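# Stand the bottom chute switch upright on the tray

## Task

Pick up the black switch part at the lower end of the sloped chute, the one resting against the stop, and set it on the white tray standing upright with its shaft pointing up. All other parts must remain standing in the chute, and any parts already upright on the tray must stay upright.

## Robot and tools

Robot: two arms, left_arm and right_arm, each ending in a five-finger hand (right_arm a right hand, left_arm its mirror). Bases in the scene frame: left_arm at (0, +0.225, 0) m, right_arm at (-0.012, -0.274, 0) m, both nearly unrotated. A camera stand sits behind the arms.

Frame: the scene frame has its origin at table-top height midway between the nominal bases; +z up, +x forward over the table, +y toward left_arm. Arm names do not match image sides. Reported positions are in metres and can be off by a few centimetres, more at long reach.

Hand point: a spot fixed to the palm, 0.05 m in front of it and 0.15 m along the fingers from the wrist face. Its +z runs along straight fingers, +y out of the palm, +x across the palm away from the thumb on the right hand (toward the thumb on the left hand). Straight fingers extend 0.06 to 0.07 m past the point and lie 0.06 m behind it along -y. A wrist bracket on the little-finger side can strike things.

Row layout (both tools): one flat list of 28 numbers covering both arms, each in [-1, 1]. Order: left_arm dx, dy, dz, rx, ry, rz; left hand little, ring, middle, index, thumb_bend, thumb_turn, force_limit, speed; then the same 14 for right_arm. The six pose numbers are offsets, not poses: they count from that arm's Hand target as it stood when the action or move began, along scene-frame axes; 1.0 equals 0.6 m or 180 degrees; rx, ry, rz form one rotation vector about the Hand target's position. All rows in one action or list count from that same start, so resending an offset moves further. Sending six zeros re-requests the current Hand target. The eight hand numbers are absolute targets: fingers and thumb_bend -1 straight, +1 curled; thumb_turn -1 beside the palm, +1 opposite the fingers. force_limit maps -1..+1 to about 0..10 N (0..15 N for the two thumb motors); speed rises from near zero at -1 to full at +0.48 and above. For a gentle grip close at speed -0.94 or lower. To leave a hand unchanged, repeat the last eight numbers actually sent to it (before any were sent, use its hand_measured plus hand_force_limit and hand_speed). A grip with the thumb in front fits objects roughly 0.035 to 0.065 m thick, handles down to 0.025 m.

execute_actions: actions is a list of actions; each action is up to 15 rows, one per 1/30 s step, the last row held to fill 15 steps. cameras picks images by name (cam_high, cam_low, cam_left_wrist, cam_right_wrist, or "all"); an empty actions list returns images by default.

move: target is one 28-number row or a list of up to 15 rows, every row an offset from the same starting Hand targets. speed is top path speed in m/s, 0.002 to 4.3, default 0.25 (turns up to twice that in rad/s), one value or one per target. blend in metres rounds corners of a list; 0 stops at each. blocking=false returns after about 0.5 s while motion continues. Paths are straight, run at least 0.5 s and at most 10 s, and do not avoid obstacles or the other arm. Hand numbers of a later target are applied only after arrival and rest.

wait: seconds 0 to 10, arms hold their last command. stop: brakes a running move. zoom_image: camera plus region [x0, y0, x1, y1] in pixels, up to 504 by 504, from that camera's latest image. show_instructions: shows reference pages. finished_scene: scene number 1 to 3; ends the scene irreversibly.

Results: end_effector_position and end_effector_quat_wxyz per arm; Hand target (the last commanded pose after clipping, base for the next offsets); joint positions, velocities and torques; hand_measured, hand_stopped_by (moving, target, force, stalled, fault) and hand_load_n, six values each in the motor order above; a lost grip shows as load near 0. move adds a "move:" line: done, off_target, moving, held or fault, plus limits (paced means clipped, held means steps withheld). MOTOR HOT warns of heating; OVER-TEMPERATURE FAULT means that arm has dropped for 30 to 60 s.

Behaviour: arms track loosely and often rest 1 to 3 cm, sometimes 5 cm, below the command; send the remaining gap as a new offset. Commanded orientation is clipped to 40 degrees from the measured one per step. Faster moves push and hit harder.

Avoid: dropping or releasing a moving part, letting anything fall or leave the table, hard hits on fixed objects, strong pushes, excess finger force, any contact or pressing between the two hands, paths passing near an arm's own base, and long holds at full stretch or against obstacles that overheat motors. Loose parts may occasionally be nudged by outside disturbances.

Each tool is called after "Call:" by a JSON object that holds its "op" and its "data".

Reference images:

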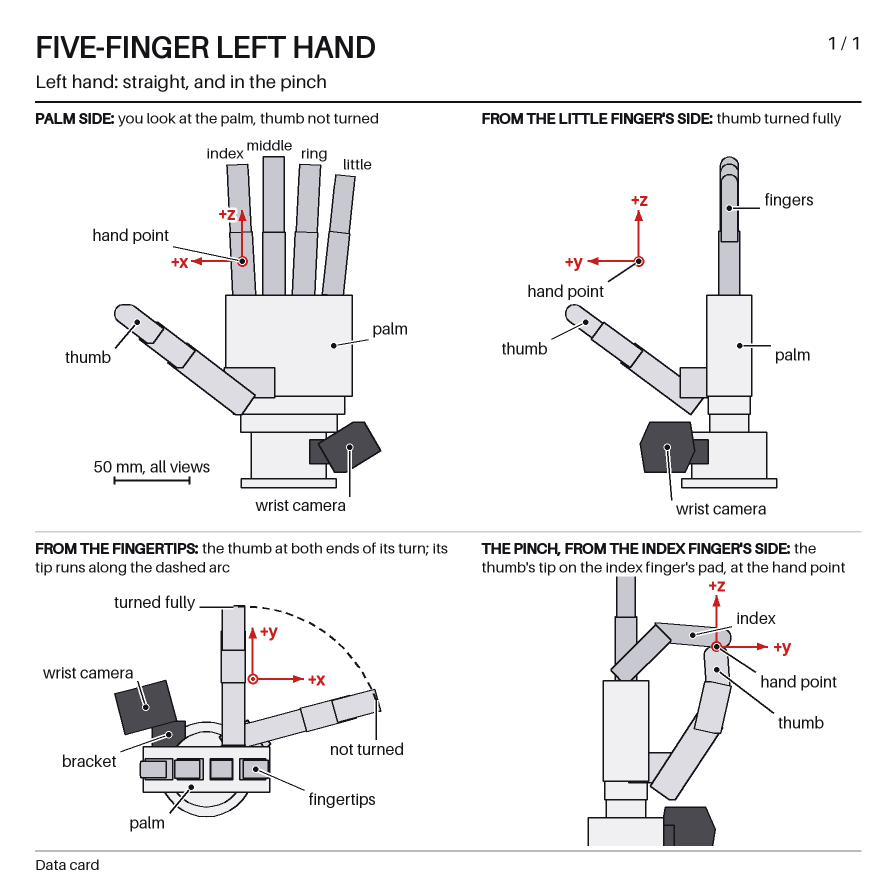

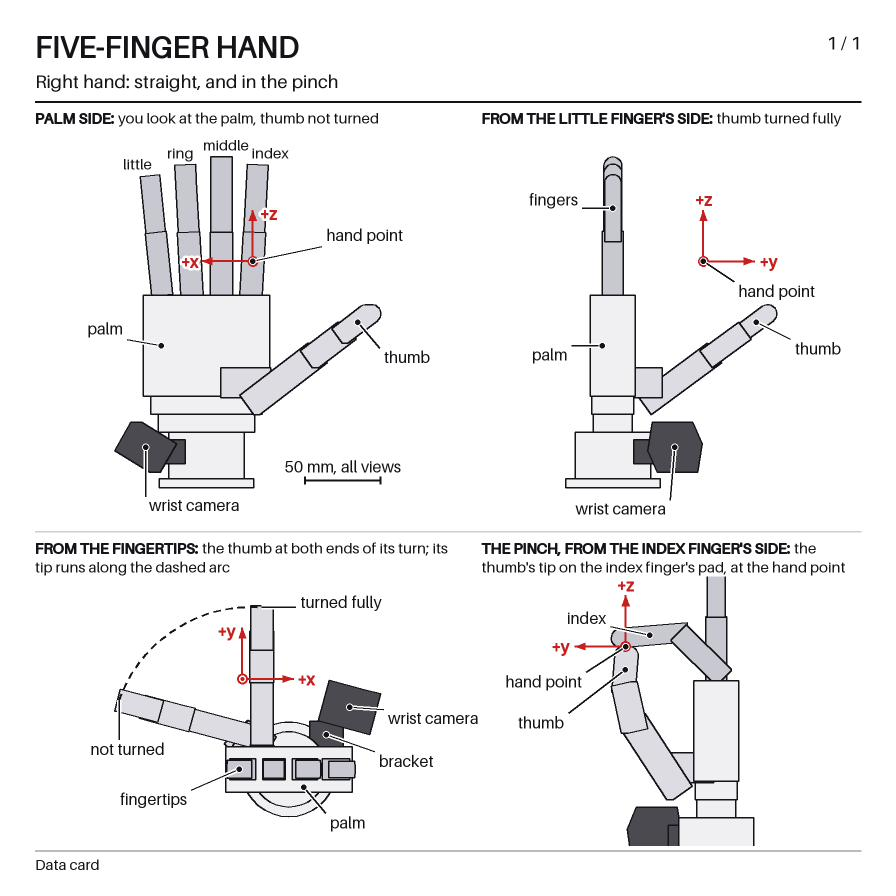

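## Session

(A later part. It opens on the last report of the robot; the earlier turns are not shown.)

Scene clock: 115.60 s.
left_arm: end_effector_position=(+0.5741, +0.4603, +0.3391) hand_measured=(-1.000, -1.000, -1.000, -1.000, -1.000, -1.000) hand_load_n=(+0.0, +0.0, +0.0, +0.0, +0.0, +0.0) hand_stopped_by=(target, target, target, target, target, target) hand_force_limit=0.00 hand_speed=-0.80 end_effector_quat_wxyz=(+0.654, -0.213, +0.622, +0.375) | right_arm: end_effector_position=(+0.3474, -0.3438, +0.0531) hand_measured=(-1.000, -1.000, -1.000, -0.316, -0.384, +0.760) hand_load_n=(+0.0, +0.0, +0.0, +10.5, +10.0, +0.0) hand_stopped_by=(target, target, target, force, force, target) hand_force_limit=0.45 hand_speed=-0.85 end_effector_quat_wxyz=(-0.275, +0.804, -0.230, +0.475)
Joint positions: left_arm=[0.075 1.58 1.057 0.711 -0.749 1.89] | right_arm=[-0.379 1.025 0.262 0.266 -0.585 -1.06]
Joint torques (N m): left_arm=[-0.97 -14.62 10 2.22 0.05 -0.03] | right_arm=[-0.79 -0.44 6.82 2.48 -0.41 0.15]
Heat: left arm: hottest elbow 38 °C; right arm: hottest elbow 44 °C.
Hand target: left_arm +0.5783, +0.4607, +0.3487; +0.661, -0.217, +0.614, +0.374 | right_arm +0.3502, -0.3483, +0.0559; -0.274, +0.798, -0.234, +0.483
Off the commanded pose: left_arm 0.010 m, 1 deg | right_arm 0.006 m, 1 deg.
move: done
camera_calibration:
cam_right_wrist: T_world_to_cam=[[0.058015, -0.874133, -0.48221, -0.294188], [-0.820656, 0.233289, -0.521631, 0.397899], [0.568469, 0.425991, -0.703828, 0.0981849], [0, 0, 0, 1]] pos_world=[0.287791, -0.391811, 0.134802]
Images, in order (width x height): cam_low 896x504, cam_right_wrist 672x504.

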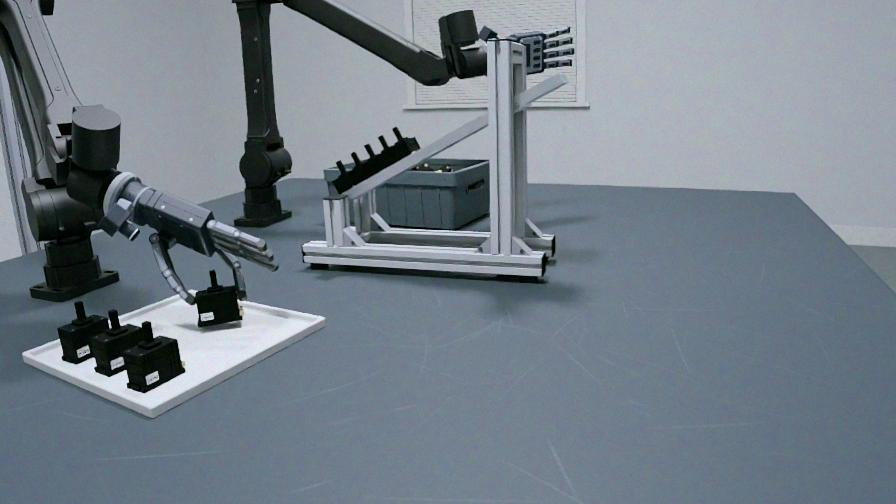

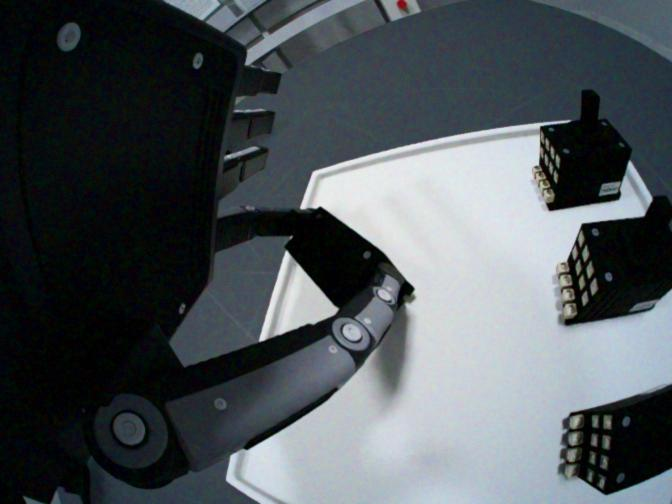

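Call:
{"op": "move", "data": {"target": [0,0,0,0,0,0,-1,-1,-1,-1,-1,-1,0,-0.8,-0.001,0,-0.013,0,0,0,-1,-1,-1,0.4,0.3,0.76,0.45,-0.85], "speed": 0.04, "cameras": ["cam_low"]}}

Call:
{"op": "zoom_image", "data": {"camera": "cam_low", "region": [130, 220, 310, 360]}}

Scene clock: 118.93 s.
left_arm: end_effector_position=(+0.5741, +0.4603, +0.3391) hand_measured=(-1.000, -1.000, -1.000, -1.000, -1.000, -1.000) hand_load_n=(+0.0, +0.0, +0.0, +0.0, +0.0, +0.0) hand_stopped_by=(target, target, target, target, target, target) hand_force_limit=0.00 hand_speed=-0.80 end_effector_quat_wxyz=(+0.654, -0.213, +0.622, +0.375) | right_arm: end_effector_position=(+0.3476, -0.3438, +0.0468) hand_measured=(-1.000, -1.000, -1.000, -0.316, -0.384, +0.760) hand_load_n=(+0.0, +0.0, +0.0, +11.0, +10.0, -0.5) hand_stopped_by=(target, target, target, force, force, target) hand_force_limit=0.45 hand_speed=-0.85 end_effector_quat_wxyz=(-0.274, +0.803, -0.229, +0.476)
Joint positions: left_arm=[0.075 1.58 1.057 0.711 -0.749 1.89] | right_arm=[-0.379 1.054 0.25 0.31 -0.585 -1.06]
Joint torques (N m): left_arm=[-0.56 -13.63 10.04 2.26 0.02 -0.03] | right_arm=[-0.91 0.62 6.65 2.66 -0.42 0.09]
Heat: left arm: hottest elbow 38 °C; right arm: hottest elbow 43 °C.
Hand target: left_arm +0.5783, +0.4607, +0.3487; +0.661, -0.217, +0.614, +0.374 | right_arm +0.3494, -0.3483, +0.0480; -0.274, +0.798, -0.234, +0.483
Off the commanded pose: left_arm 0.010 m, 1 deg | right_arm 0.005 m, 1 deg.
move: done
Images, in order (width x height): cam_low 896x504.

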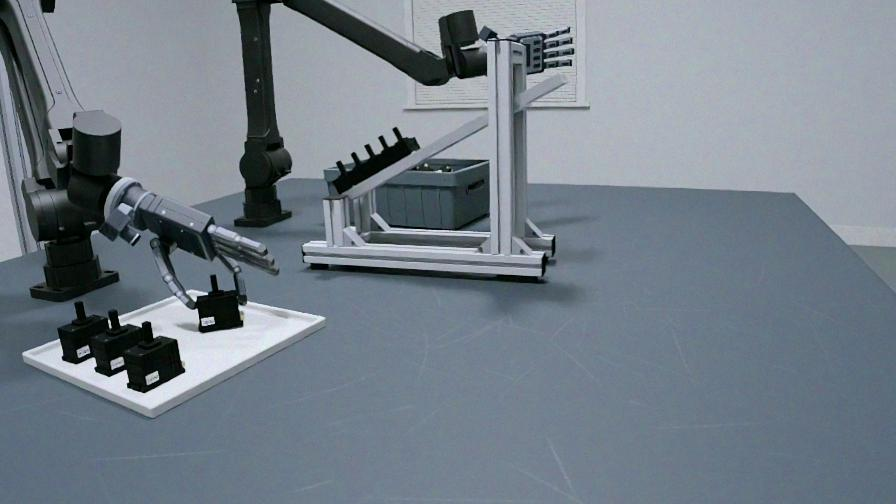

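Scaled by 2.800.

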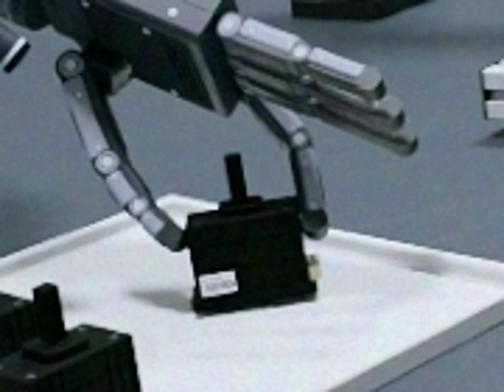

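Call:
{"op": "move", "data": {"target": [0,0,0,0,0,0,-1,-1,-1,-1,-1,-1,0,-0.8,-0.001,0,-0.010,0,0,0,-1,-1,-1,0.4,0.3,0.76,0.45,-0.85], "speed": 0.04, "cameras": ["cam_low"]}}

Call:
{"op": "zoom_image", "data": {"camera": "cam_low", "region": [130, 220, 310, 360]}}

Scene clock: 122.63 s.
left_arm: end_effector_position=(+0.5741, +0.4603, +0.3391) hand_measured=(-1.000, -1.000, -1.000, -1.000, -1.000, -1.000) hand_load_n=(+0.0, +0.0, +0.0, +0.0, +0.0, +0.0) hand_stopped_by=(target, target, target, target, target, target) hand_force_limit=0.00 hand_speed=-0.80 end_effector_quat_wxyz=(+0.654, -0.213, +0.622, +0.375) | right_arm: end_effector_position=(+0.3504, -0.3452, +0.0457) hand_measured=(-1.000, -1.000, -1.000, -0.316, -0.384, +0.760) hand_load_n=(+0.0, +0.0, +0.0, +11.0, +9.5, -1.5) hand_stopped_by=(target, target, target, force, force, target) hand_force_limit=0.45 hand_speed=-0.85 end_effector_quat_wxyz=(-0.274, +0.801, -0.226, +0.482)
Joint positions: left_arm=[0.075 1.58 1.057 0.711 -0.749 1.89] | right_arm=[-0.379 1.075 0.246 0.349 -0.585 -1.06]
Joint torques (N m): left_arm=[-0.67 -14.39 9.88 2.1 0.03 0] | right_arm=[0.03 -0.09 6.13 2.19 -0.45 0.11]
Heat: left arm: hottest elbow 38 °C; right arm: hottest elbow 43 °C.
Hand target: left_arm +0.5783, +0.4607, +0.3487; +0.661, -0.217, +0.614, +0.374 | right_arm +0.3488, -0.3483, +0.0420; -0.274, +0.798, -0.234, +0.483
Off the commanded pose: left_arm 0.010 m, 1 deg | right_arm 0.005 m, 1 deg.
move: done
Images, in order (width x height): cam_low 896x504.

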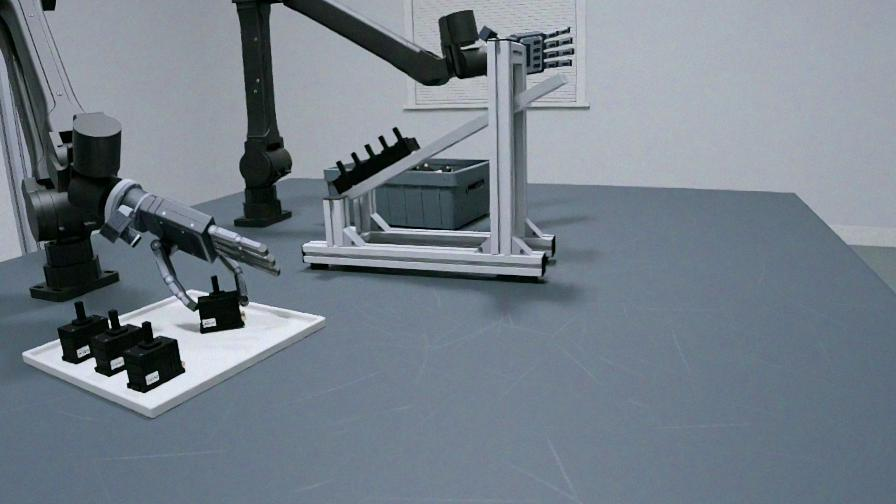

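Scaled by 2.800.

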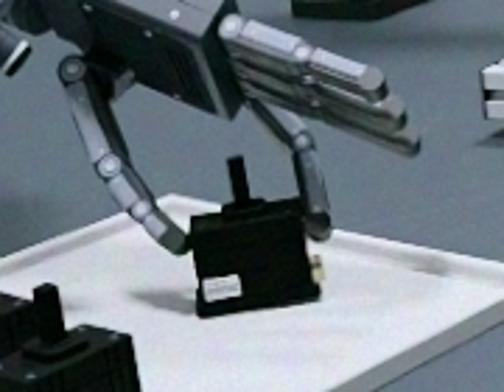

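Call:
{"op": "move", "data": {"target": [0,0,0,0,0,0,-1,-1,-1,-1,-1,-1,0,-0.8,0,0,0.006,0,0,0,-1,-1,-1,-0.7,-0.75,0.76,0.1,-0.85], "speed": 0.04, "cameras": ["cam_low"]}}

Call:
{"op": "zoom_image", "data": {"camera": "cam_low", "region": [130, 220, 310, 360]}}

Scene clock: 126.90 s.
left_arm: end_effector_position=(+0.5741, +0.4603, +0.3391) hand_measured=(-1.000, -1.000, -1.000, -1.000, -1.000, -1.000) hand_load_n=(+0.0, +0.0, +0.0, +0.0, -0.5, +0.0) hand_stopped_by=(target, target, target, target, target, target) hand_force_limit=0.00 hand_speed=-0.80 end_effector_quat_wxyz=(+0.654, -0.213, +0.622, +0.375) | right_arm: end_effector_position=(+0.3504, -0.3452, +0.0457) hand_measured=(-1.000, -1.000, -1.000, -0.700, -0.750, +0.760) hand_load_n=(+0.0, +0.0, -0.5, +0.0, +0.0, +0.0) hand_stopped_by=(target, target, target, target, target, target) hand_force_limit=0.10 hand_speed=-0.85 end_effector_quat_wxyz=(-0.274, +0.801, -0.226, +0.482)
Joint positions: left_arm=[0.075 1.58 1.057 0.711 -0.749 1.89] | right_arm=[-0.379 1.075 0.246 0.349 -0.585 -1.06]
Joint torques (N m): left_arm=[-0.85 -14.86 9.89 2.22 0.02 -0.02] | right_arm=[-0.44 -1.38 6.56 1.59 -0.41 0.15]
Heat: left arm: hottest elbow 38 °C; right arm: hottest elbow 43 °C.
Hand target: left_arm +0.5783, +0.4607, +0.3487; +0.661, -0.217, +0.614, +0.374 | right_arm +0.3488, -0.3483, +0.0456; -0.274, +0.798, -0.234, +0.483
Off the commanded pose: left_arm 0.010 m, 1 deg | right_arm 0.003 m, 1 deg.
move: done
Images, in order (width x height): cam_low 896x504.

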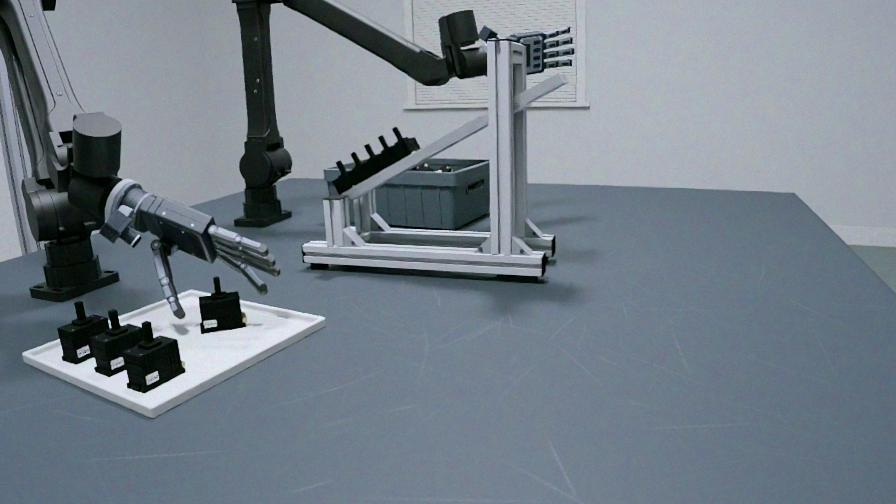

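Scaled by 2.800.

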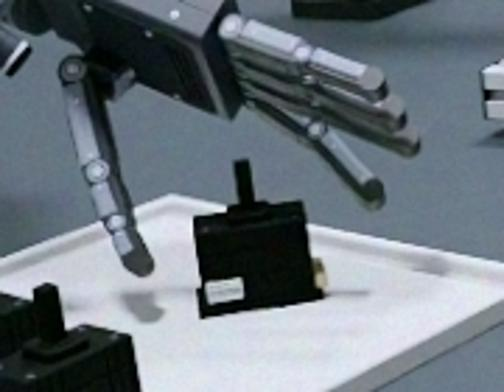

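Call:
{"op": "move", "data": {"target": [[0,0,0,0,0,0,-1,-1,-1,-1,-1,-1,0,-0.8,0,0,0.06,0,0,0,-1,-1,-1,-0.85,-1,0.76,0.1,-0.8],[0,0,0,0,0,0,-1,-1,-1,-1,-1,-1,0,-0.8,0,0,0.22,0,0,0,-1,-1,-1,-0.85,-1,0.76,0.1,-0.8]], "speed": [0.06,0.15], "blend": 0.01, "cameras": ["cam_low","cam_high"]}}

Call:
{"op": "zoom_image", "data": {"camera": "cam_low", "region": [20, 120, 440, 420]}}

Scene clock: 132.83 s.
left_arm: end_effector_position=(+0.5741, +0.4603, +0.3391) hand_measured=(-1.000, -1.000, -1.000, -1.000, -1.000, -1.000) hand_load_n=(+0.0, +0.0, +0.0, +0.0, +0.0, +0.5) hand_stopped_by=(target, target, target, target, target, target) hand_force_limit=0.00 hand_speed=-0.80 end_effector_quat_wxyz=(+0.654, -0.213, +0.622, +0.375) | right_arm: end_effector_position=(+0.3351, -0.3386, +0.1425) hand_measured=(-1.000, -1.000, -1.000, -0.850, -1.000, +0.760) hand_load_n=(+0.0, +0.0, +0.0, +0.0, +0.0, +0.5) hand_stopped_by=(target, target, target, target, target, target) hand_force_limit=0.10 hand_speed=-0.80 end_effector_quat_wxyz=(-0.277, +0.810, -0.239, +0.459)
Joint positions: left_arm=[0.075 1.58 1.057 0.711 -0.749 1.89] | right_arm=[-0.379 0.74 0.437 -0.232 -0.585 -1.057]
Joint torques (N m): left_arm=[-0.97 -14.33 9.98 2.13 0.01 -0.04] | right_arm=[-0.67 -0.26 13.5 1.06 -0.46 0.11]
Heat: left arm: hottest elbow 38 °C; right arm: hottest elbow 43 °C.
Hand target: left_arm +0.5783, +0.4607, +0.3487; +0.661, -0.217, +0.614, +0.374 | right_arm +0.3488, -0.3483, +0.1776; -0.274, +0.798, -0.234, +0.483
Off the commanded pose: left_arm 0.010 m, 1 deg | right_arm 0.039 m, 3 deg.
move: off_target (right_arm)
Images, in order (width x height): cam_high 896x504, cam_low 896x504.

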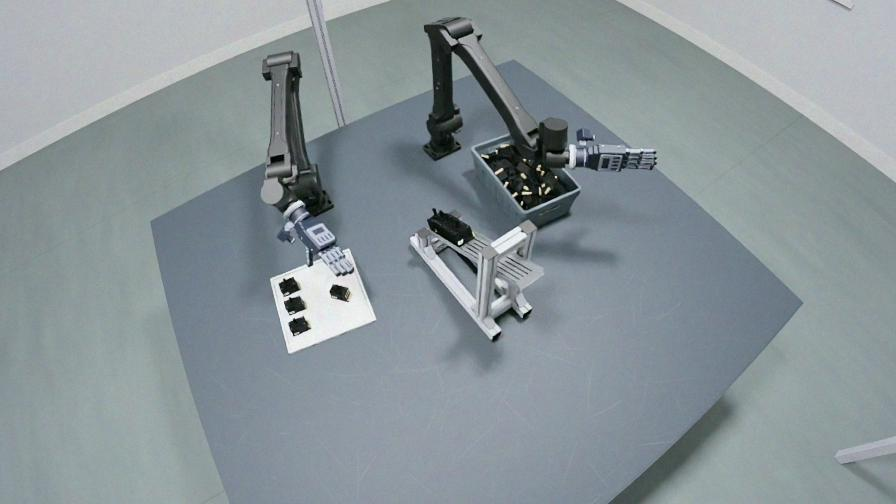

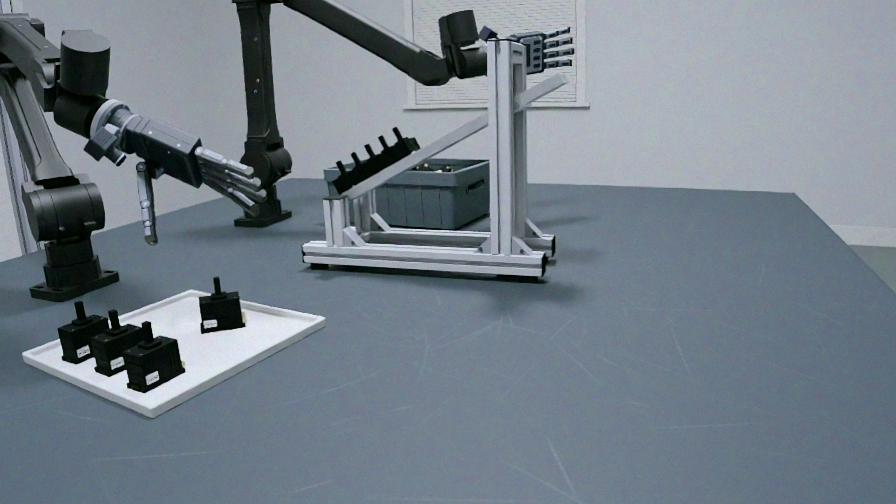

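Scaled by 1.200.

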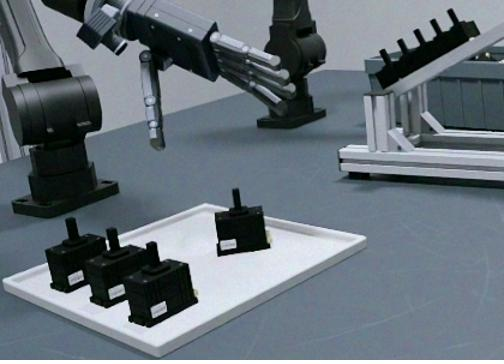

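Call:
{"op": "finished_scene", "data": {"scene": 3}}

The scene is finished: the task was done.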